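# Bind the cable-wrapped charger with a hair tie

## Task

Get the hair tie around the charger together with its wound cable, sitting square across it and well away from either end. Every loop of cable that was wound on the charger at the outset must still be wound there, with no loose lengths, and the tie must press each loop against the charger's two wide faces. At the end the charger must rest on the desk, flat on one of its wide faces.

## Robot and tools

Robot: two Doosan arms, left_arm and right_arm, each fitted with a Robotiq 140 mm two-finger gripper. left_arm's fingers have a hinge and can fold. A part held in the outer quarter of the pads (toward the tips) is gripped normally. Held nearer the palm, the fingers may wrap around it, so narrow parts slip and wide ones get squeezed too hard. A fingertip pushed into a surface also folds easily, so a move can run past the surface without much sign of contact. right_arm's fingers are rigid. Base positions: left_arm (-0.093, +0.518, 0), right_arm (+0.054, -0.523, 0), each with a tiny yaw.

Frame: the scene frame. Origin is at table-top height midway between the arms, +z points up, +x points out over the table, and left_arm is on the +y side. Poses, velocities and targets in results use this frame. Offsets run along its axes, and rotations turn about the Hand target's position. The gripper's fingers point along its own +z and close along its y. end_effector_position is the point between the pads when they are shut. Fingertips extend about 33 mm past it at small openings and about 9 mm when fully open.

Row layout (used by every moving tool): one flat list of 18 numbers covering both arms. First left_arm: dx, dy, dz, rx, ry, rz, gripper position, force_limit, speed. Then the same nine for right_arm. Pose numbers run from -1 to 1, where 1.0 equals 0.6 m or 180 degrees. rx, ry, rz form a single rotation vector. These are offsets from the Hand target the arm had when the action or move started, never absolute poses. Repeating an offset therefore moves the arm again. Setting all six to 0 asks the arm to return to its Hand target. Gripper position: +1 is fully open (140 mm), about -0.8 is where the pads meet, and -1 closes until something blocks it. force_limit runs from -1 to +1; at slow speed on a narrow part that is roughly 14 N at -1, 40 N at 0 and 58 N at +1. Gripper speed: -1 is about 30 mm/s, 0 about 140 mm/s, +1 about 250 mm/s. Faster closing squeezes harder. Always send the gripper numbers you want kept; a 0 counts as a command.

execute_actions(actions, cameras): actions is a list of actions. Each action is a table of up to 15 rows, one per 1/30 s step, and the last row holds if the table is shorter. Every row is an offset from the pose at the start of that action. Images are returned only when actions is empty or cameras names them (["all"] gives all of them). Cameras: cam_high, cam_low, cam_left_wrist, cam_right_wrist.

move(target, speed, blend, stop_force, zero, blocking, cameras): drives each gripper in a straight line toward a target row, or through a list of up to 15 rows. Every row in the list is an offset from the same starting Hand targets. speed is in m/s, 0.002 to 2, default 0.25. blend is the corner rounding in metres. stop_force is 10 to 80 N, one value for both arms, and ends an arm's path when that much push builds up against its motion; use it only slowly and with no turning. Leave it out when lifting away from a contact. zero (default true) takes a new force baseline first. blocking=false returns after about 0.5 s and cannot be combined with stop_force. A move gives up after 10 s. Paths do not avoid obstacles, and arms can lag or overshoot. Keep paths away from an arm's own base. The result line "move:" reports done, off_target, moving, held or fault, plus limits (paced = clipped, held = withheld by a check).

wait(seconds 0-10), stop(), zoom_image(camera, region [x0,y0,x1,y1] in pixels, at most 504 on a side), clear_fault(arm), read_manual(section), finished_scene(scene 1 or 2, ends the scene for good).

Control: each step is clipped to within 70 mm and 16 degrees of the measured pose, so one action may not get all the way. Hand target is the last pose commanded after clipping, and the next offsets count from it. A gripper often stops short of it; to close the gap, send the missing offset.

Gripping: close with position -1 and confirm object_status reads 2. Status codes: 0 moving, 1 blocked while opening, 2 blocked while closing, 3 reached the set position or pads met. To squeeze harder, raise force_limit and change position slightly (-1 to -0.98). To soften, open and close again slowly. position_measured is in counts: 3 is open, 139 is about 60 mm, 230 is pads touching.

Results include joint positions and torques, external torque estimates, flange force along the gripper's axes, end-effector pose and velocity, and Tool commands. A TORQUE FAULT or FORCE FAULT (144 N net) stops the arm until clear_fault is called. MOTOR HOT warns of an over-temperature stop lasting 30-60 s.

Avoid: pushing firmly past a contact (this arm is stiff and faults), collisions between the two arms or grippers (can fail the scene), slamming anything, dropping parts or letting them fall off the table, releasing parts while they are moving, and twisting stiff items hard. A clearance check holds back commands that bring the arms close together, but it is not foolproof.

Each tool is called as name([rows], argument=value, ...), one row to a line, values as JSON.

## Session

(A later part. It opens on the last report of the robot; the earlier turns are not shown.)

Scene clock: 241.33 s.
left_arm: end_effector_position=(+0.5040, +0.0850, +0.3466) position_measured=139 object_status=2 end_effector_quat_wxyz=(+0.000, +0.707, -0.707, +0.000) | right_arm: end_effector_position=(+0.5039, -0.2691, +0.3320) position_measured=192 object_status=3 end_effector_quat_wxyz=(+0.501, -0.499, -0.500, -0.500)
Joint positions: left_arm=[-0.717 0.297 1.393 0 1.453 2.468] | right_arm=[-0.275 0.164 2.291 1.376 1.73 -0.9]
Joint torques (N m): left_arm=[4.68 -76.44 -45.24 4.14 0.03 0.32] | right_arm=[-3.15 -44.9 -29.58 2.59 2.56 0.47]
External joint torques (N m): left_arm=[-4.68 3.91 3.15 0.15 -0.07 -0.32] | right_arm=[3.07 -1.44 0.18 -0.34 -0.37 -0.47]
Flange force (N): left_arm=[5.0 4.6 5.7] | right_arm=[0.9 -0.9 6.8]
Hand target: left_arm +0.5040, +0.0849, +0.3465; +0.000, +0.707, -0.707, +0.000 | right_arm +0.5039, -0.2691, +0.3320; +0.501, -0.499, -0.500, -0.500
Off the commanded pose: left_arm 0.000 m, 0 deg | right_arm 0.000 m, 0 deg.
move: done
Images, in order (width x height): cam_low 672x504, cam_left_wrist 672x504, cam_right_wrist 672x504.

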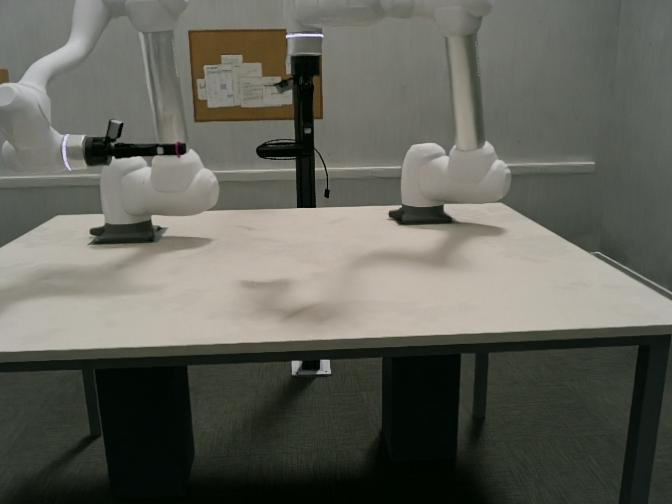

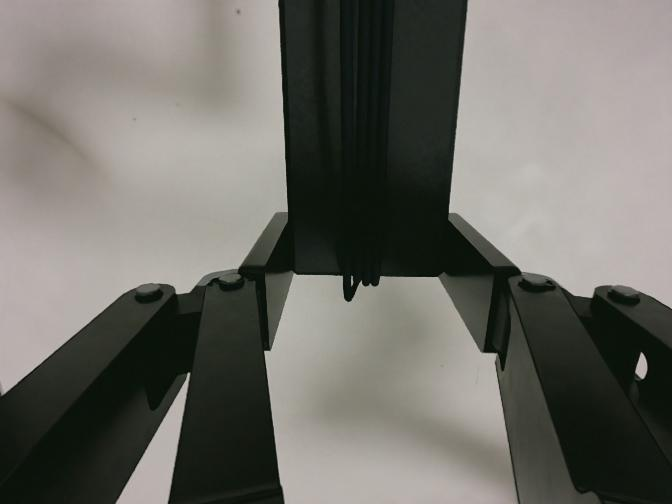

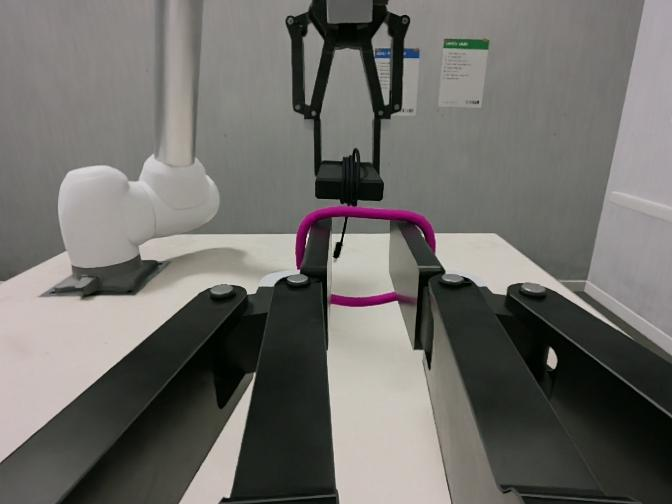

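zoom_image(camera="cam_low", region=[230, 110, 350, 210])

zoom_image(camera="cam_right_wrist", region=[290, 120, 410, 270])

zoom_image(camera="cam_left_wrist", region=[240, 0, 520, 320])

Scaled by 4.200 from the camera's 672x504 image, which has a finer 960x720 frame.

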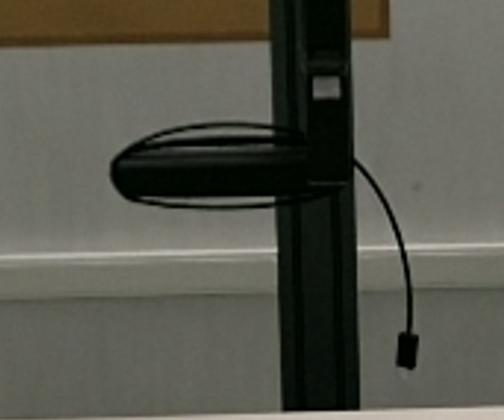

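Scaled by 3.360 from the camera's 672x504 image, which has a finer 960x720 frame.

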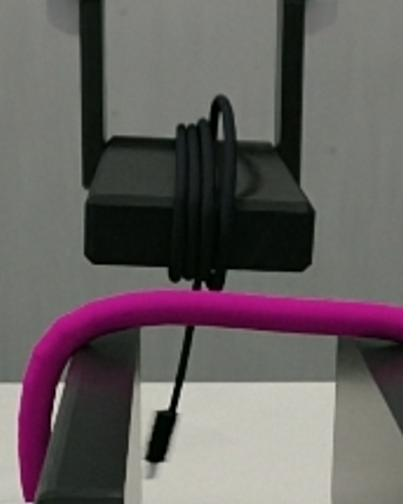

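Scaled by 1.575 from the camera's 672x504 image, which has a finer 960x720 frame.

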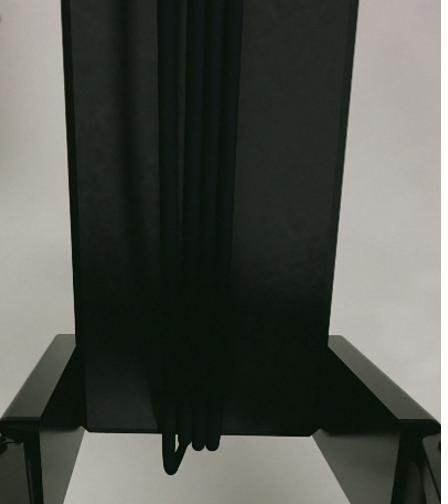

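move([
  [0,0,0,0,0,0,-1,0.3,-1,0,0,0,0,0,0,0.05,0.6,-0.7],
  [0,0,0,0,0,0,-1,0.3,-1,-0.0023,0.29,-0.0163,0,0,0,0.05,0.6,-0.7],
], speed=0.2, cameras=["cam_left_wrist","cam_right_wrist","cam_low"])

Scene clock: 264.77 s.
left_arm: end_effector_position=(+0.5040, +0.0849, +0.3465) position_measured=139 object_status=2 end_effector_quat_wxyz=(+0.000, +0.707, -0.707, +0.000) | right_arm: end_effector_position=(+0.5026, -0.0951, +0.3222) position_measured=123 object_status=3 end_effector_quat_wxyz=(+0.501, -0.499, -0.500, -0.500)
Joint positions: left_arm=[-0.717 0.297 1.393 0 1.453 2.468] | right_arm=[0.108 0.183 2.295 1.676 1.491 -0.912]
Joint torques (N m): left_arm=[4.54 -77.07 -45.22 4.17 0 0.34] | right_arm=[-3.69 -47.73 -30.02 1.77 2.28 0.46]
External joint torques (N m): left_arm=[-4.76 4.1 2.91 0.13 -0.04 -0.34] | right_arm=[3.82 -1.09 0.2 -0.36 -0.08 -0.46]
Flange force (N): left_arm=[5.6 4.0 5.4] | right_arm=[0.7 -3.0 7.4]
Hand target: left_arm +0.5040, +0.0849, +0.3465; +0.000, +0.707, -0.707, +0.000 | right_arm +0.5026, -0.0951, +0.3222; +0.501, -0.499, -0.500, -0.500
Off the commanded pose: left_arm 0.000 m, 0 deg | right_arm 0.000 m, 0 deg.
move: done
Images, in order (width x height): cam_low 672x504, cam_left_wrist 672x504, cam_right_wrist 672x504.

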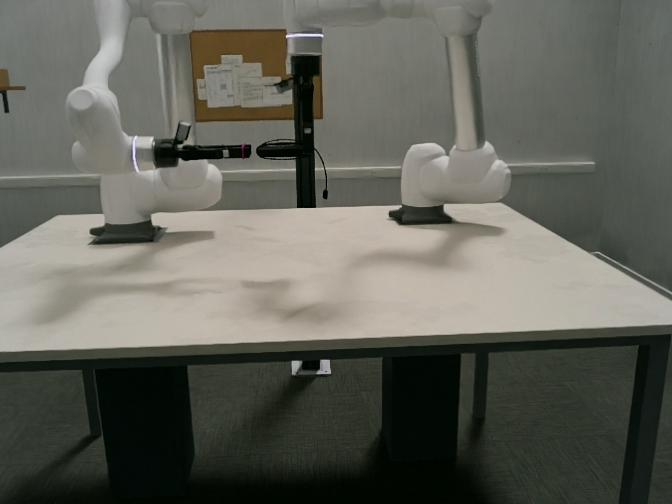

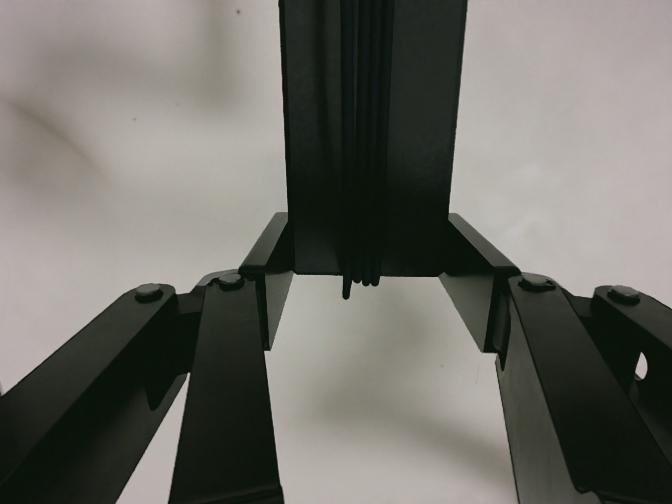

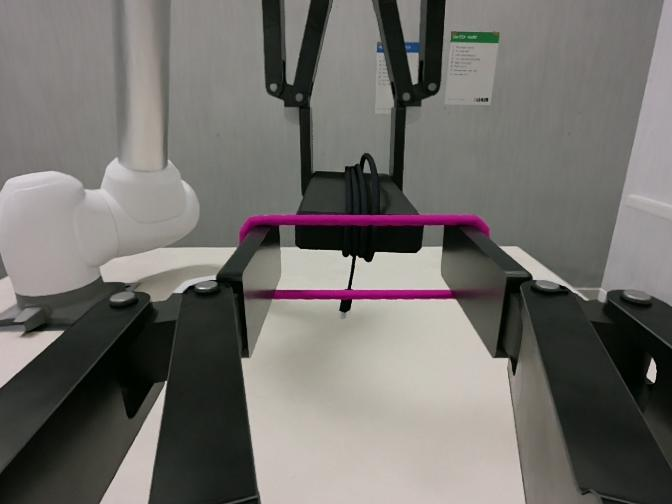

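zoom_image(camera="cam_low", region=[200, 110, 350, 210])

zoom_image(camera="cam_right_wrist", region=[220, 130, 510, 330])

Scaled by 3.360 from the camera's 672x504 image, which has a finer 960x720 frame.

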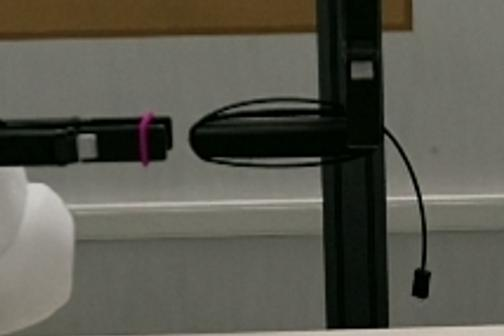

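Scaled by 1.738 from the camera's 672x504 image, which has a finer 960x720 frame.

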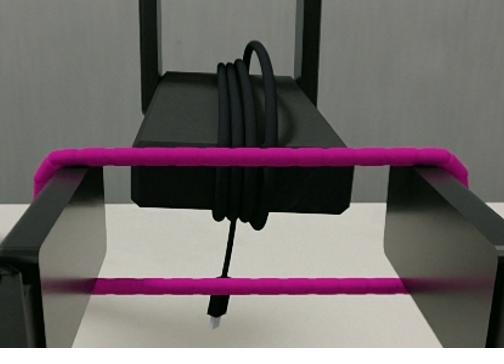

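move([
  [0,0,0,0,0,0,-1,0.3,-1,-0.0006,0.058,-0.005,0,0,0,0.05,0.6,-0.7],
  [0,0,0,0,0,0,-1,0.3,-1,-0.0006,0.1585,-0.005,0,0,0,0.05,0.6,-0.7],
], speed=[0.08,0.025], stop_force=25, cameras=["cam_left_wrist","cam_right_wrist","cam_low"])

Scene clock: 288.07 s.
left_arm: end_effector_position=(+0.5040, +0.0849, +0.3465) position_measured=139 object_status=2 end_effector_quat_wxyz=(+0.000, +0.707, -0.707, +0.000) | right_arm: end_effector_position=(+0.5022, +0.0000, +0.3192) position_measured=123 object_status=3 end_effector_quat_wxyz=(+0.501, -0.499, -0.500, -0.500)
Joint positions: left_arm=[-0.717 0.297 1.393 0 1.453 2.468] | right_arm=[0.304 0.225 2.246 1.833 1.37 -0.927]
Joint torques (N m): left_arm=[4.39 -77.58 -46.08 4 -0.15 0.41] | right_arm=[-3.08 -51.94 -30.35 1.2 2.37 0.44]
External joint torques (N m): left_arm=[-4.14 4.29 3.7 0.32 0.11 -0.41] | right_arm=[3.06 -1.89 -0.14 -0.26 -0.14 -0.45]
Flange force (N): left_arm=[4.3 4.6 6.4] | right_arm=[2.4 -4.2 5.0]
Hand target: left_arm +0.5040, +0.0849, +0.3465; +0.000, +0.707, -0.707, +0.000 | right_arm +0.5022, +0.0000, +0.3192; +0.501, -0.499, -0.500, -0.500
Off the commanded pose: left_arm 0.000 m, 0 deg | right_arm 0.000 m, 0 deg.
move: done
Images, in order (width x height): cam_low 672x504, cam_left_wrist 672x504, cam_right_wrist 672x504.

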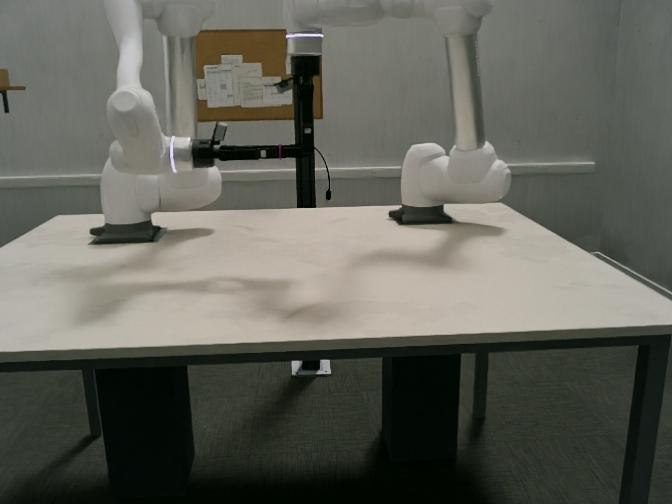

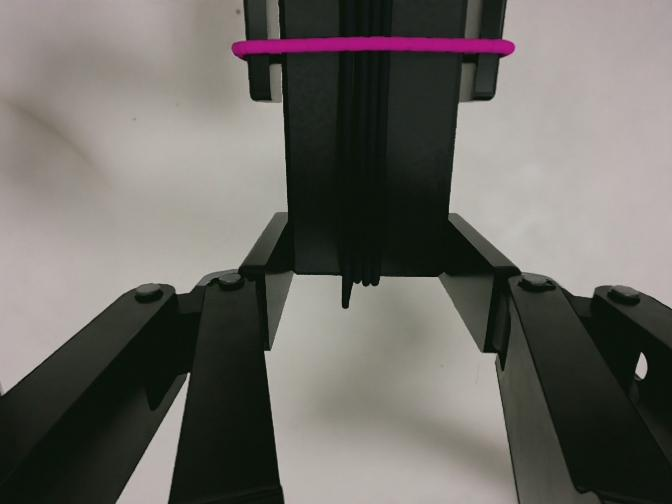

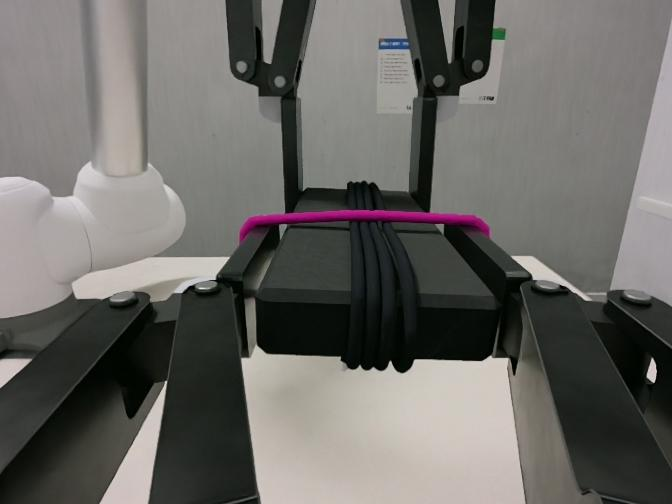

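move([
  [0,0,0,0,0,0,-1,0.3,-1,0,0,0,0,0,0,-1,0.3,-1],
  [0,0,0,0,0,0,0.25,0.3,-0.8,0,0,0,0,0,0,-1,0.3,-1],
], speed=0.05, cameras=["cam_left_wrist","cam_right_wrist","cam_low"])

Scene clock: 316.70 s.
left_arm: end_effector_position=(+0.5040, +0.0849, +0.3465) position_measured=98 object_status=0 end_effector_quat_wxyz=(+0.000, +0.707, -0.707, +0.000) | right_arm: end_effector_position=(+0.5022, +0.0001, +0.3192) position_measured=138 object_status=2 end_effector_quat_wxyz=(+0.501, -0.499, -0.500, -0.500)
Joint positions: left_arm=[-0.717 0.297 1.392 0 1.453 2.468] | right_arm=[0.304 0.225 2.246 1.833 1.37 -0.927]
Joint torques (N m): left_arm=[4.88 -74.49 -43.34 4.3 0.12 0.27] | right_arm=[-3.03 -53.85 -31.98 1.88 3.4 0.47]
External joint torques (N m): left_arm=[-4.63 1.08 1 0.02 -0.15 -0.27] | right_arm=[3.16 -0.23 1.46 -0.95 -1.16 -0.47]
Flange force (N): left_arm=[4.9 4.5 2.0] | right_arm=[-0.5 -4.8 5.0]
Hand target: left_arm +0.5040, +0.0849, +0.3465; +0.000, +0.707, -0.707, +0.000 | right_arm +0.5022, +0.0000, +0.3192; +0.501, -0.499, -0.500, -0.500
Off the commanded pose: left_arm 0.000 m, 0 deg | right_arm 0.000 m, 0 deg.
move: done
Images, in order (width x height): cam_low 672x504, cam_left_wrist 672x504, cam_right_wrist 672x504.

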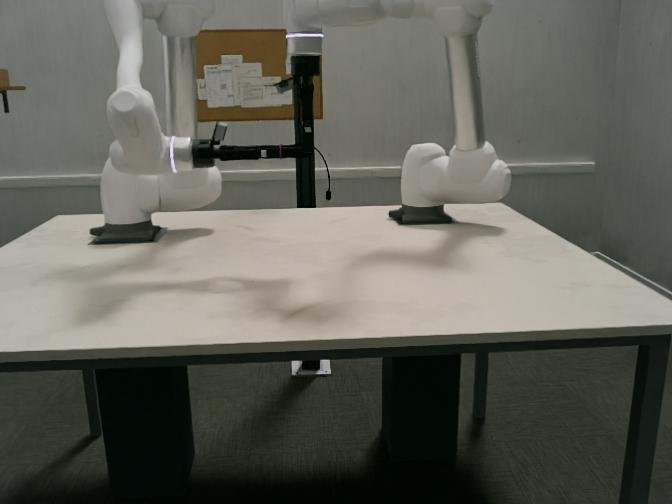

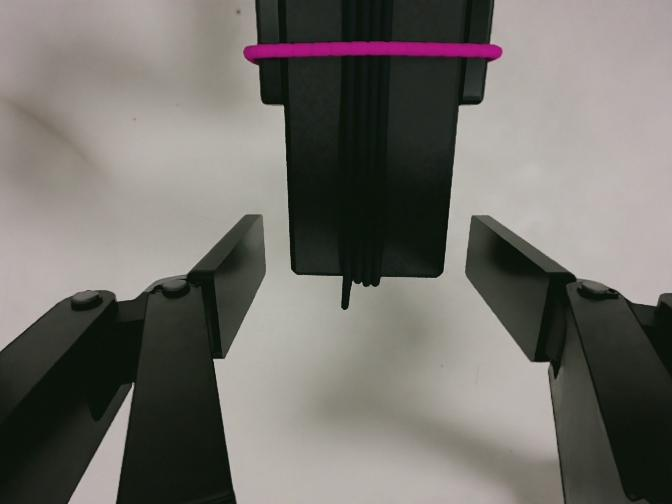

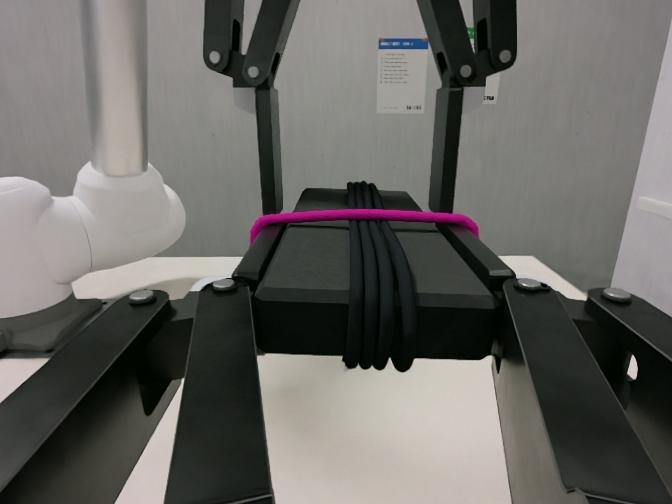

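move([
  [0,0,0.1725,0,0,0,0.0,0.3,-0.3,0,0,0,0,0,0,-1,0.3,-1],
  [-0.2233,-0.149,0.1725,0,-0.5,0,0.0,0.3,-0.3,0,0,0,0,0,0,-1,0.3,-1],
  [-0.2233,-0.149,-0.045,0,-0.5,0,0.0,0.3,-0.3,0,0,0,0,0,0,-1,0.3,-1],
  [-0.0157,-0.149,-0.045,0,-0.5,0,0.0,0.3,-0.3,0,0,0,0,0,0,-1,0.3,-1],
], speed=[0.2,0.4,0.25,0.15], blend=[0.03,0.02,0.02,0], cameras=["cam_left_wrist","cam_right_wrist","cam_low"])

Scene clock: 328.47 s.
left_arm: end_effector_position=(+0.4945, -0.0045, +0.3195) position_measured=129 object_status=3 end_effector_quat_wxyz=(+0.500, -0.500, +0.500, -0.500) | right_arm: end_effector_position=(+0.5022, +0.0000, +0.3192) position_measured=138 object_status=2 end_effector_quat_wxyz=(+0.501, -0.499, -0.500, -0.500)
Joint positions: left_arm=[-1.219 0.342 2.07 1.871 1.312 0.691] | right_arm=[0.304 0.225 2.246 1.833 1.37 -0.927]
Joint torques (N m): left_arm=[4.59 -69.88 -33.17 0.88 2.41 0.28] | right_arm=[-3.24 -54.01 -31.91 1.9 3.39 0.49]
External joint torques (N m): left_arm=[-4.56 2.32 0.66 -0.03 -0.26 -0.33] | right_arm=[3.27 0.29 1.43 -0.97 -1.16 -0.49]
Flange force (N): left_arm=[4.2 4.0 -6.3] | right_arm=[-1.3 -4.2 5.5]
Hand target: left_arm +0.4946, -0.0045, +0.3195; +0.500, -0.500, +0.500, -0.500 | right_arm +0.5022, +0.0000, +0.3192; +0.501, -0.499, -0.500, -0.500
Off the commanded pose: left_arm 0.000 m, 0 deg | right_arm 0.000 m, 0 deg.
move: done
Images, in order (width x height): cam_low 672x504, cam_left_wrist 672x504, cam_right_wrist 672x504.

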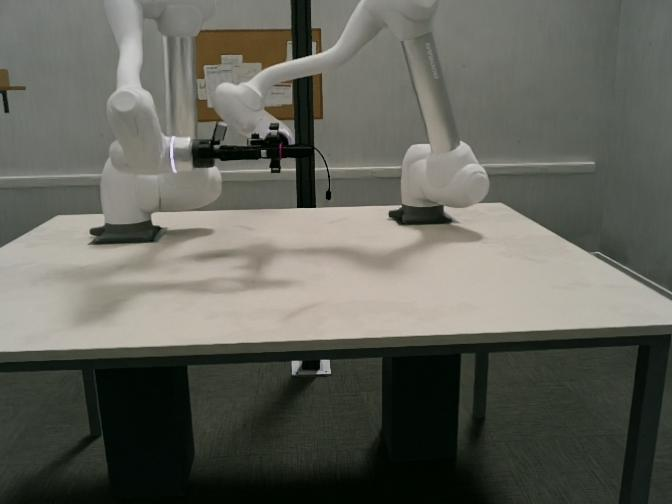

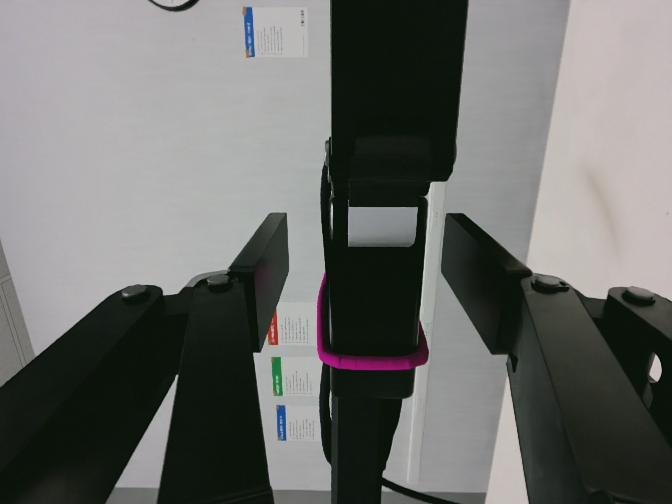

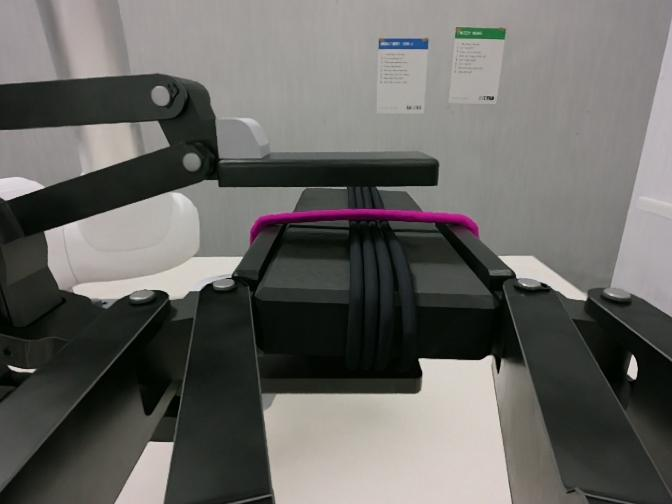

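move([
  [0,0,0,0,0,0,-0.42,0.0,-1,0,0,0,0,0,0,-1,0.3,-1],
  [0,0.07,0,0,0,0,-0.42,0.0,-1,0,0,0,0,0,0,-1,0.3,-1],
], speed=0.03, cameras=["cam_left_wrist","cam_right_wrist"])

Scene clock: 337.00 s.
left_arm: end_effector_position=(+0.4946, +0.0375, +0.3195) position_measured=182 object_status=3 end_effector_quat_wxyz=(+0.500, -0.500, +0.500, -0.500) | right_arm: end_effector_position=(+0.5022, +0.0000, +0.3192) position_measured=138 object_status=2 end_effector_quat_wxyz=(+0.501, -0.499, -0.500, -0.500)
Joint positions: left_arm=[-1.189 0.296 2.141 1.901 1.301 0.66] | right_arm=[0.304 0.225 2.246 1.833 1.37 -0.927]
Joint torques (N m): left_arm=[5.54 -48.44 -18.92 -4.76 -3.72 0.22] | right_arm=[-5.08 -67.82 -43.91 7.7 10.08 0.42]
External joint torques (N m): left_arm=[-5.52 -14.4 -13.26 5.51 5.95 -0.27] | right_arm=[5.01 14.18 13.41 -6.76 -7.85 -0.42]
Flange force (N): left_arm=[7.5 -21.2 -5.6] | right_arm=[-24.6 -6.9 6.6]
Hand target: left_arm +0.4946, +0.0375, +0.3195; +0.500, -0.500, +0.500, -0.500 | right_arm +0.5022, +0.0000, +0.3192; +0.501, -0.499, -0.500, -0.500
Off the commanded pose: left_arm 0.000 m, 0 deg | right_arm 0.000 m, 0 deg.
move: done
Images, in order (width x height): cam_left_wrist 672x504, cam_right_wrist 672x504.

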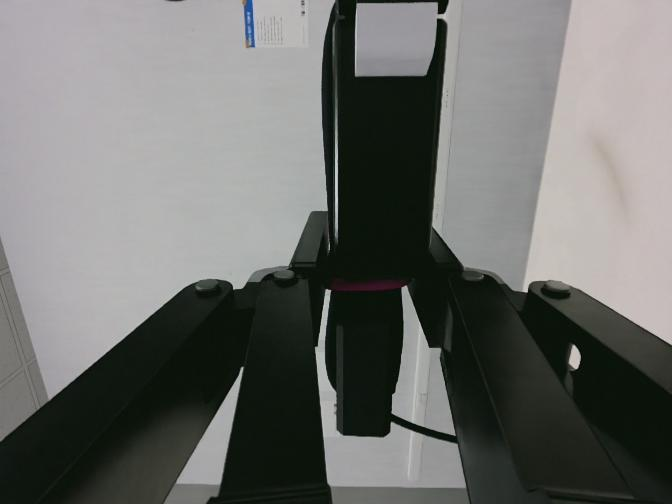

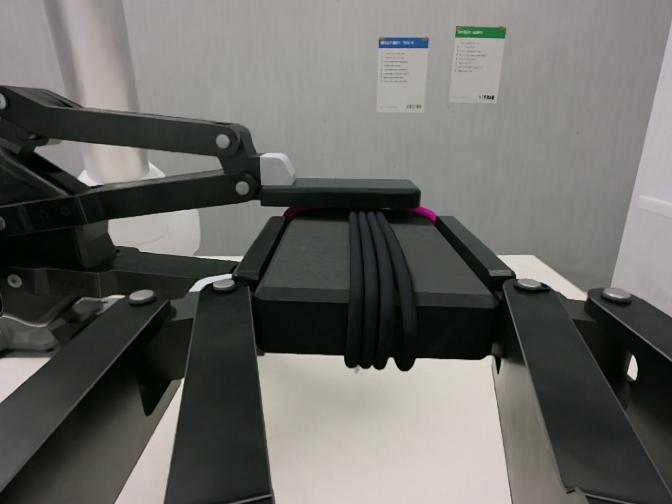

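move([
  [0,0,0,0,0,0,0.0,0.3,-0.8,0,0,0,0,0,0,-1,0.3,-1],
  [-0.2243,0,0,0,0,0,0.0,0.3,-0.8,0,0,0,0,0,0,-1,0.3,-1],
  [-0.2243,0,0.2175,0,0,0,0.0,0.3,-0.8,0,0,0,0,0,0,-1,0.3,-1],
  [0.0157,0.0792,0.2175,0,0.5,0,0.0,0.3,-0.8,0,0,0,0,0,0,-1,0.3,-1],
], speed=[0.05,0.15,0.25,0.4], blend=[0,0.03,0.03,0], cameras=["cam_left_wrist","cam_right_wrist","cam_low"])

Scene clock: 351.07 s.
left_arm: end_effector_position=(+0.5040, +0.0850, +0.4500) position_measured=129 object_status=3 end_effector_quat_wxyz=(+0.000, +0.707, -0.707, +0.000) | right_arm: end_effector_position=(+0.5022, +0.0000, +0.3192) position_measured=138 object_status=2 end_effector_quat_wxyz=(+0.501, -0.499, -0.500, -0.500)
Joint positions: left_arm=[-0.717 0.292 1.213 0 1.637 2.468] | right_arm=[0.304 0.225 2.246 1.833 1.37 -0.927]
Joint torques (N m): left_arm=[4.83 -73.44 -43.85 4.32 0.14 0.42] | right_arm=[-3.18 -53.72 -32 1.9 3.36 0.44]
External joint torques (N m): left_arm=[-4.68 -0.14 1.09 0.03 -0.16 -0.42] | right_arm=[3.41 -0.19 1.53 -0.99 -1.12 -0.44]
Flange force (N): left_arm=[3.8 6.6 2.4] | right_arm=[-0.5 -5.0 5.4]
Hand target: left_arm +0.5040, +0.0851, +0.4500; +0.000, +0.707, -0.707, +0.000 | right_arm +0.5022, +0.0000, +0.3192; +0.501, -0.499, -0.500, -0.500
Off the commanded pose: left_arm 0.000 m, 0 deg | right_arm 0.000 m, 0 deg.
move: done
Images, in order (width x height): cam_low 672x504, cam_left_wrist 672x504, cam_right_wrist 672x504.

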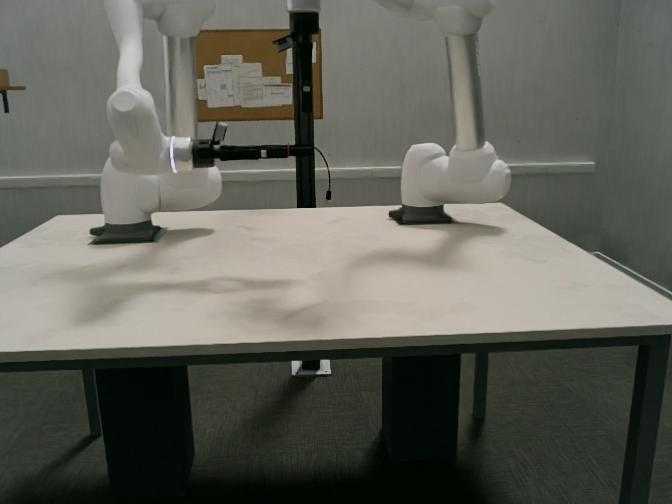

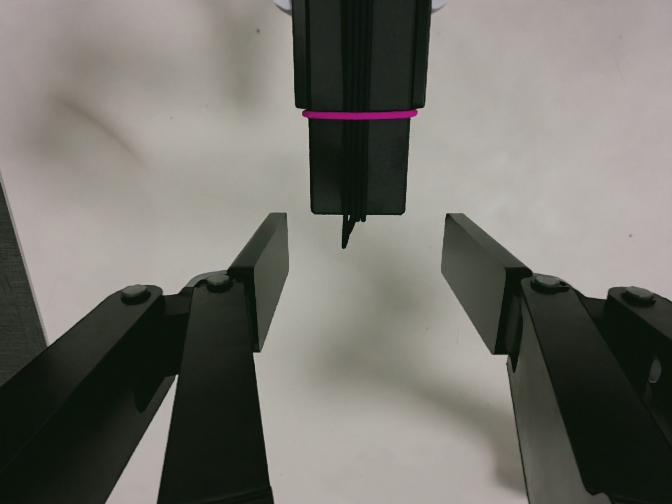

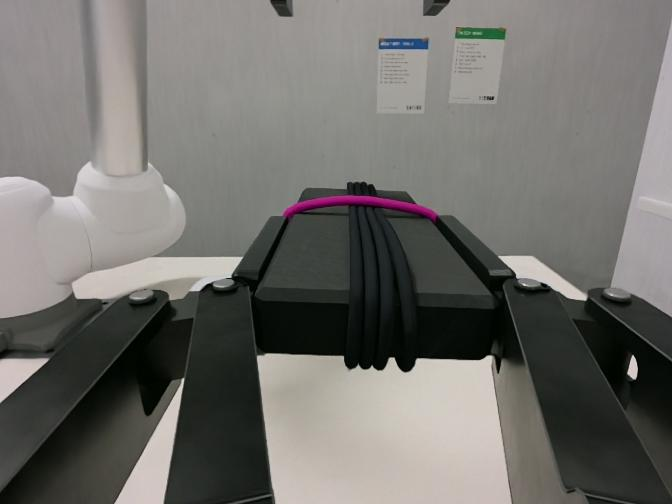

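zoom_image(camera="cam_left_wrist", region=[270, 60, 450, 280])

zoom_image(camera="cam_low", region=[200, 110, 350, 210])

zoom_image(camera="cam_right_wrist", region=[220, 160, 520, 400])

Scaled by 2.291 from the camera's 672x504 image, which has a finer 960x720 frame.

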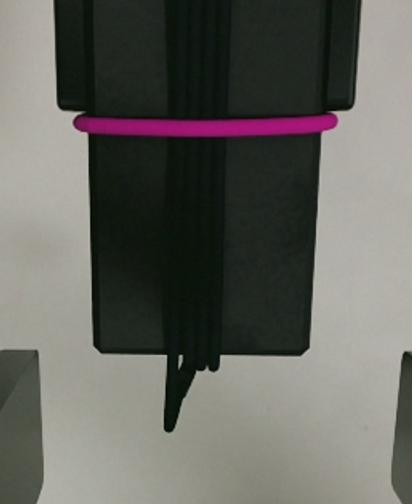

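Scaled by 3.360 from the camera's 672x504 image, which has a finer 960x720 frame.

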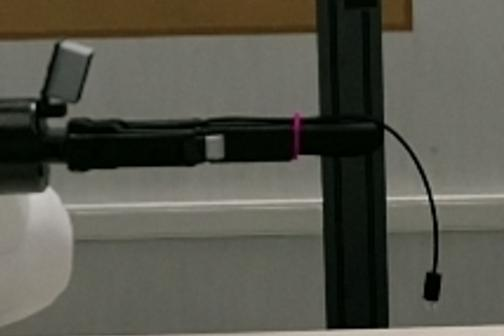

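Scaled by 1.680 from the camera's 672x504 image, which has a finer 960x720 frame.

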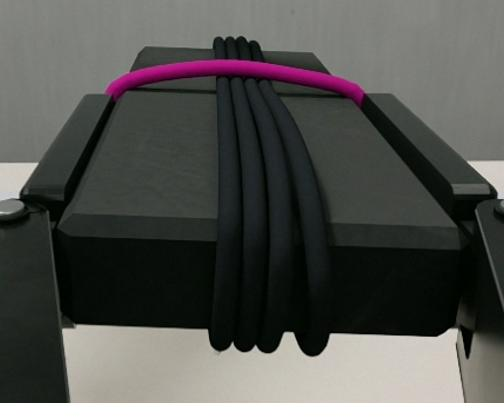

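move([
  [0,0,-0.1725,0,0,0,0.3,0.3,0,0,0,0,0,0,0,-1,0.3,-1],
  [0,0,-0.1725,0,0,0,-1,0.3,-1,0,0,0,0,0,0,-1,0.3,-1],
], speed=0.1, cameras=["cam_left_wrist","cam_right_wrist"])

Scene clock: 365.03 s.
left_arm: end_effector_position=(+0.5040, +0.0851, +0.3465) position_measured=139 object_status=0 end_effector_quat_wxyz=(+0.000, +0.707, -0.707, +0.000) | right_arm: end_effector_position=(+0.5022, +0.0000, +0.3192) position_measured=138 object_status=2 end_effector_quat_wxyz=(+0.501, -0.499, -0.500, -0.500)
Joint positions: left_arm=[-0.717 0.297 1.393 0 1.453 2.468] | right_arm=[0.304 0.225 2.246 1.833 1.37 -0.927]
Joint torques (N m): left_arm=[6.58 -71.01 -42.31 5.42 -1.37 0.37] | right_arm=[-0.39 -57.15 -32.17 1.54 5.99 0.59]
External joint torques (N m): left_arm=[-6.66 -1.84 0.17 -1.13 1.34 -0.37] | right_arm=[0.4 3.21 1.66 -0.61 -3.76 -0.59]
Flange force (N): left_arm=[5.9 8.1 -2.4] | right_arm=[-5.1 -0.2 4.9]
Hand target: left_arm +0.5040, +0.0851, +0.3465; +0.000, +0.707, -0.707, +0.000 | right_arm +0.5022, +0.0000, +0.3192; +0.501, -0.499, -0.500, -0.500
Off the commanded pose: left_arm 0.000 m, 0 deg | right_arm 0.000 m, 0 deg.
move: done
Images, in order (width x height): cam_left_wrist 672x504, cam_right_wrist 672x504.

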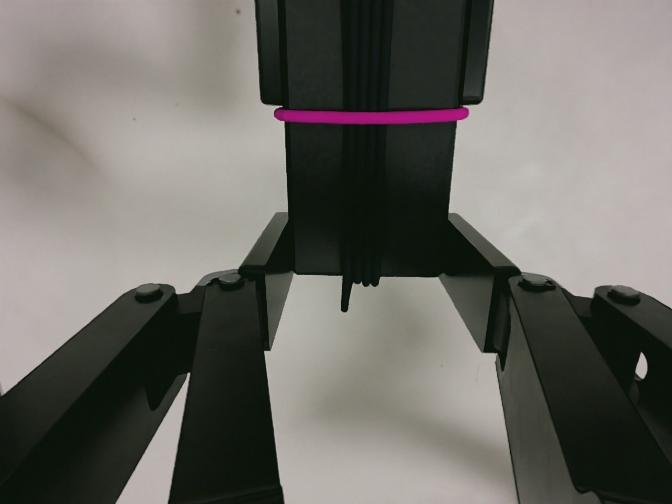

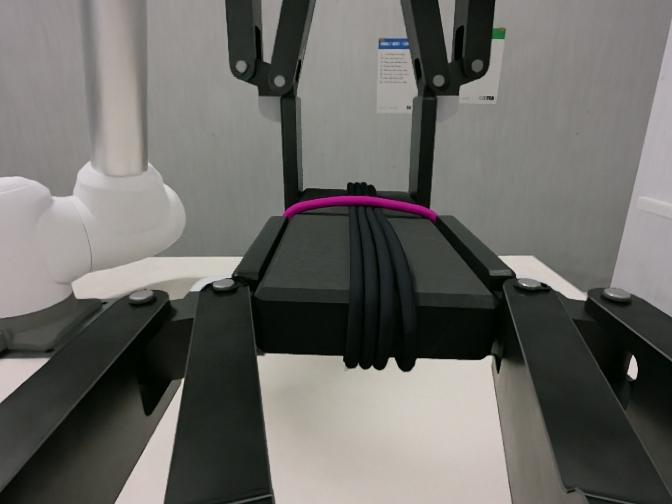

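move([
  [0,0,0,0,0,0,-1,0.3,-1,0,0,0,0,0,0,0.02,0.3,-0.8],
  [0,0,0,0,0,0,-1,0.3,-1,0,-0.04,0,0,0,0,0.02,0.3,-0.8],
  [0,0,-0.311,0,0,0,-1,0.3,-1,0,-0.43,0.05,0,0,0,0.02,0.3,-0.8],
  [0,-0.1333,-0.4875,0,0,0,-1,0.3,-1,0,-0.43,0.05,0,0,0,0.02,0.3,-0.8],
], speed=[0.08,0.08,0.25,0.1], blend=[0,0.01,0.01,0], cameras=["cam_left_wrist","cam_low"])

move(target=[0,0,-0.025,0,0,0,-1,0.3,-1,0,0,0,0,0,0,0.02,0.3,-0.8], speed=0.01, stop_force=10, cameras=["cam_left_wrist","cam_low"])

Scene clock: 383.47 s.
left_arm: end_effector_position=(+0.5040, +0.0050, +0.0540) position_measured=139 object_status=2 end_effector_quat_wxyz=(+0.000, +0.707, -0.707, +0.000) | right_arm: end_effector_position=(+0.5022, -0.2580, +0.3492) position_measured=127 object_status=3 end_effector_quat_wxyz=(+0.501, -0.499, -0.500, -0.500)
Joint positions: left_arm=[-0.796 0.532 1.605 0 1.005 2.388] | right_arm=[-0.252 0.132 2.285 1.4 1.722 -0.859]
Joint torques (N m): left_arm=[4.61 -93.33 -38.18 3.54 0.05 0.42] | right_arm=[-3.18 -43.1 -30.94 2.65 2.42 0.47]
External joint torques (N m): left_arm=[-4.42 4.3 2.47 0.1 -0.08 -0.42] | right_arm=[3.29 -1.08 0.32 -0.38 -0.32 -0.47]
Flange force (N): left_arm=[4.6 4.1 5.5] | right_arm=[0.1 -0.7 7.2]
Hand target: left_arm +0.5040, +0.0051, +0.0540; +0.000, +0.707, -0.707, +0.000 | right_arm +0.5022, -0.2580, +0.3492; +0.501, -0.499, -0.500, -0.500
Off the commanded pose: left_arm 0.000 m, 0 deg | right_arm 0.000 m, 0 deg.
move: done
Images, in order (width x height): cam_low 672x504, cam_left_wrist 672x504.

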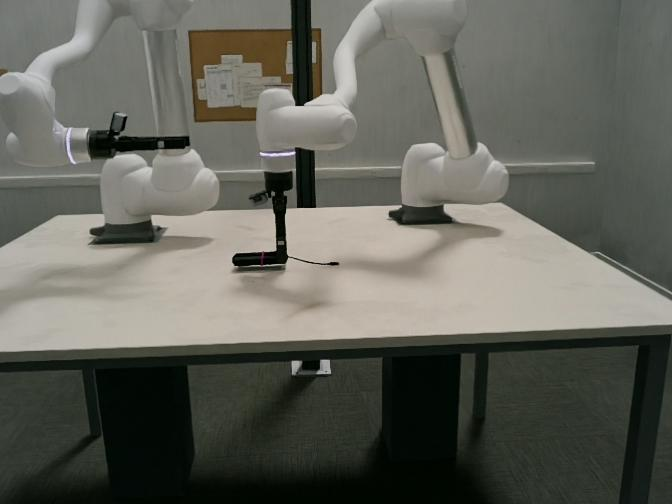

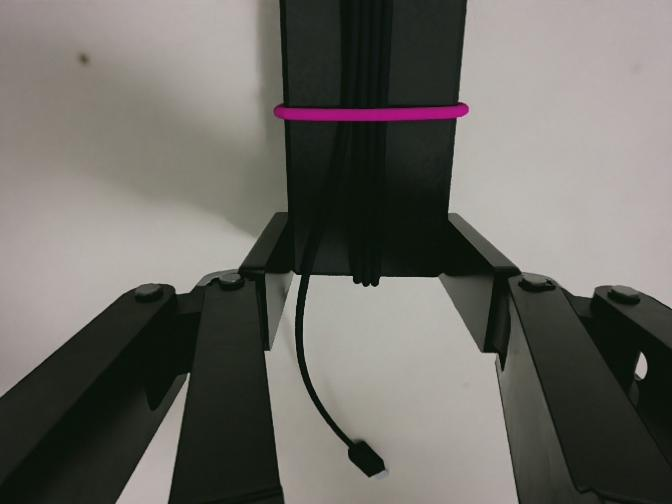

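Scene clock: 385.40 s.
left_arm: end_effector_position=(+0.5040, +0.0050, +0.0407) position_measured=139 object_status=2 end_effector_quat_wxyz=(+0.000, +0.707, -0.707, +0.000) | right_arm: end_effector_position=(+0.5022, -0.2580, +0.3492) position_measured=127 object_status=3 end_effector_quat_wxyz=(+0.501, -0.499, -0.500, -0.500)
Joint positions: left_arm=[-0.796 0.544 1.614 0 0.984 2.388] | right_arm=[-0.252 0.132 2.285 1.4 1.722 -0.859]
Joint torques (N m): left_arm=[4.71 -84.05 -32.08 3.84 0.27 0.37] | right_arm=[-3.13 -43.01 -30.86 2.63 2.41 0.45]
External joint torques (N m): left_arm=[-5.48 -5.86 -3.48 -0.24 -0.32 -0.37] | right_arm=[3.16 -1.27 0.21 -0.34 -0.31 -0.45]
Flange force (N): left_arm=[5.2 5.3 -7.0] | right_arm=[0.6 -0.8 6.9]
Hand target: left_arm +0.5040, +0.0050, +0.0407; +0.000, +0.707, -0.707, +0.000 (not the last commanded pose) | right_arm +0.5022, -0.2580, +0.3492; +0.501, -0.499, -0.500, -0.500
Off the commanded pose: left_arm 0.002 m, 0 deg | right_arm 0.000 m, 0 deg.
move: contact (left_arm)
Images, in order (width x height): cam_low 672x504, cam_left_wrist 672x504.

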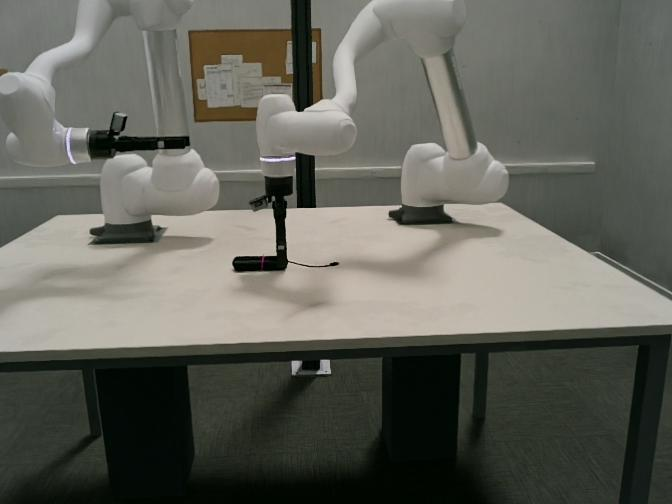

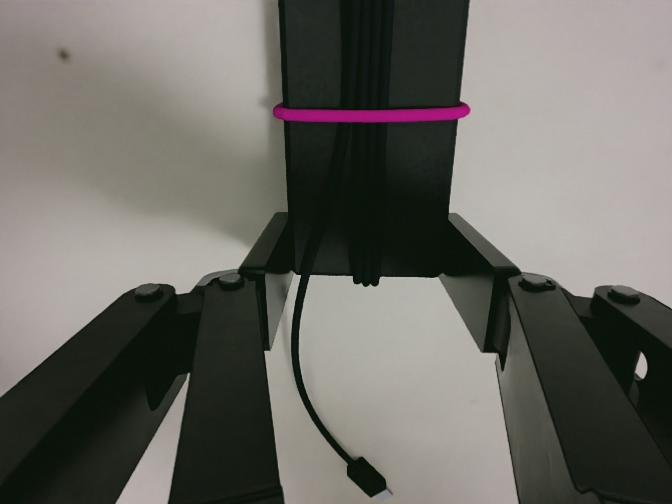

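move([
  [0,0.03,0.1,0,0,0,-1,0.3,-1,0,0,0,0,0,0,0.02,0.3,-0.8],
  [0,0.25,0.25,0,0,0,-1,0.3,-1,0,0,0,0,0,0,0.02,0.3,-0.8],
], speed=[0.1,0.2], blend=[0.02,0], cameras=["cam_left_wrist","cam_low"])

Scene clock: 405.33 s.
left_arm: end_effector_position=(+0.5040, +0.1551, +0.1907) position_measured=139 object_status=2 end_effector_quat_wxyz=(+0.000, +0.707, -0.707, +0.000) | right_arm: end_effector_position=(+0.5022, -0.2580, +0.3492) position_measured=127 object_status=3 end_effector_quat_wxyz=(+0.501, -0.499, -0.500, -0.500)
Joint positions: left_arm=[-0.638 0.302 1.676 0 1.164 2.546] | right_arm=[-0.252 0.132 2.285 1.4 1.722 -0.859]
Joint torques (N m): left_arm=[3.92 -74.35 -41.73 3.92 -0.06 0.38] | right_arm=[-2.98 -43.1 -30.84 2.64 2.45 0.46]
External joint torques (N m): left_arm=[-3.73 4.19 2.78 0.05 0.03 -0.38] | right_arm=[2.94 -1.25 0.16 -0.34 -0.34 -0.47]
Flange force (N): left_arm=[5.2 2.8 5.6] | right_arm=[0.5 -0.8 6.5]
Hand target: left_arm +0.5040, +0.1550, +0.1907; +0.000, +0.707, -0.707, +0.000 | right_arm +0.5022, -0.2580, +0.3492; +0.501, -0.499, -0.500, -0.500
Off the commanded pose: left_arm 0.000 m, 0 deg | right_arm 0.000 m, 0 deg.
move: done
Images, in order (width x height): cam_low 672x504, cam_left_wrist 672x504.

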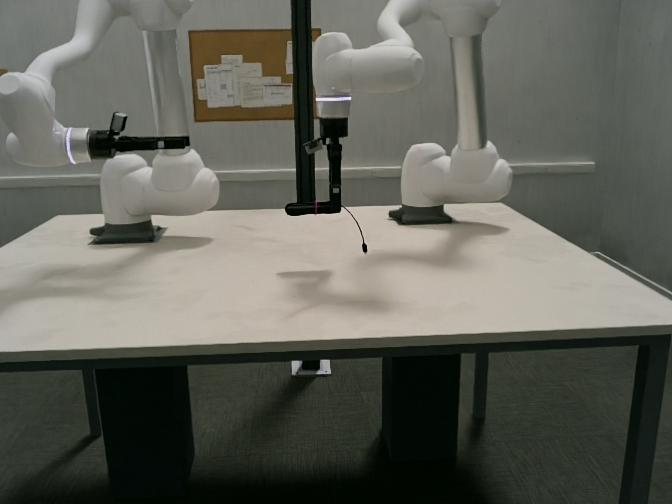

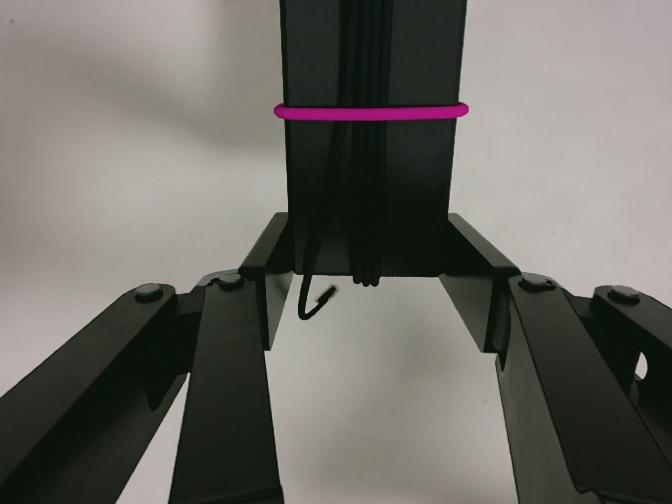

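move([
  [0,0,-0.07,0,0,0,-1,0.3,-1,0,0,0,0,0,0,0.02,0.3,-0.8],
  [0.08,-0.31,-0.2278,0,0,0,-1,0.3,-1,0,0,0,0,0,0,0.02,0.3,-0.8],
], speed=[0.15,0.1], blend=[0.01,0], cameras=["cam_left_wrist","cam_low"])

Scene clock: 417.83 s.
left_arm: end_effector_position=(+0.5520, -0.0310, +0.0541) position_measured=139 object_status=2 end_effector_quat_wxyz=(+0.000, +0.707, -0.707, +0.000) | right_arm: end_effector_position=(+0.5022, -0.2580, +0.3492) position_measured=127 object_status=3 end_effector_quat_wxyz=(+0.501, -0.499, -0.500, -0.500)
Joint positions: left_arm=[-0.788 0.615 1.464 0 1.063 2.396] | right_arm=[-0.252 0.132 2.285 1.4 1.722 -0.859]
Joint torques (N m): left_arm=[4.91 -102.39 -39.8 3.7 0 0.28] | right_arm=[-3.33 -42.88 -30.81 2.64 2.47 0.44]
External joint torques (N m): left_arm=[-5.41 4.97 2.75 0.06 -0.04 -0.28] | right_arm=[3.47 -1.63 0.17 -0.36 -0.36 -0.44]
Flange force (N): left_arm=[5.1 4.4 5.8] | right_arm=[1.2 -1.1 7.7]
Hand target: left_arm +0.5520, -0.0310, +0.0540; +0.000, +0.707, -0.707, +0.000 | right_arm +0.5022, -0.2580, +0.3492; +0.501, -0.499, -0.500, -0.500
Off the commanded pose: left_arm 0.000 m, 0 deg | right_arm 0.000 m, 0 deg.
move: done
Images, in order (width x height): cam_low 672x504, cam_left_wrist 672x504.

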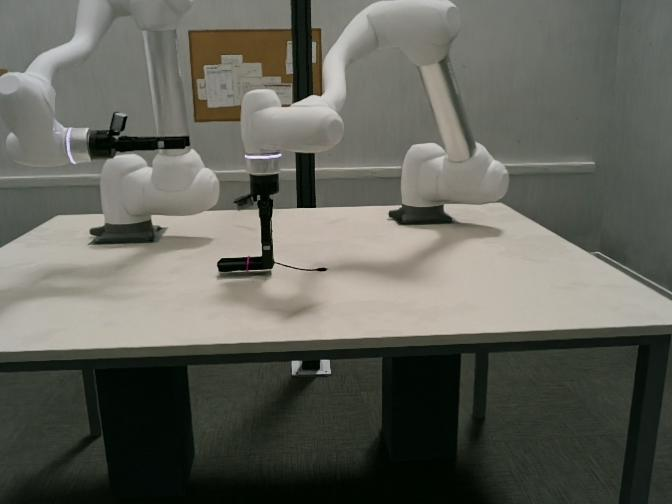

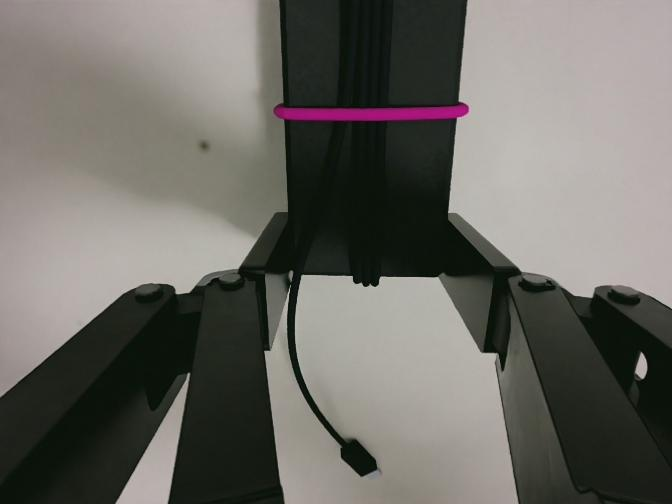

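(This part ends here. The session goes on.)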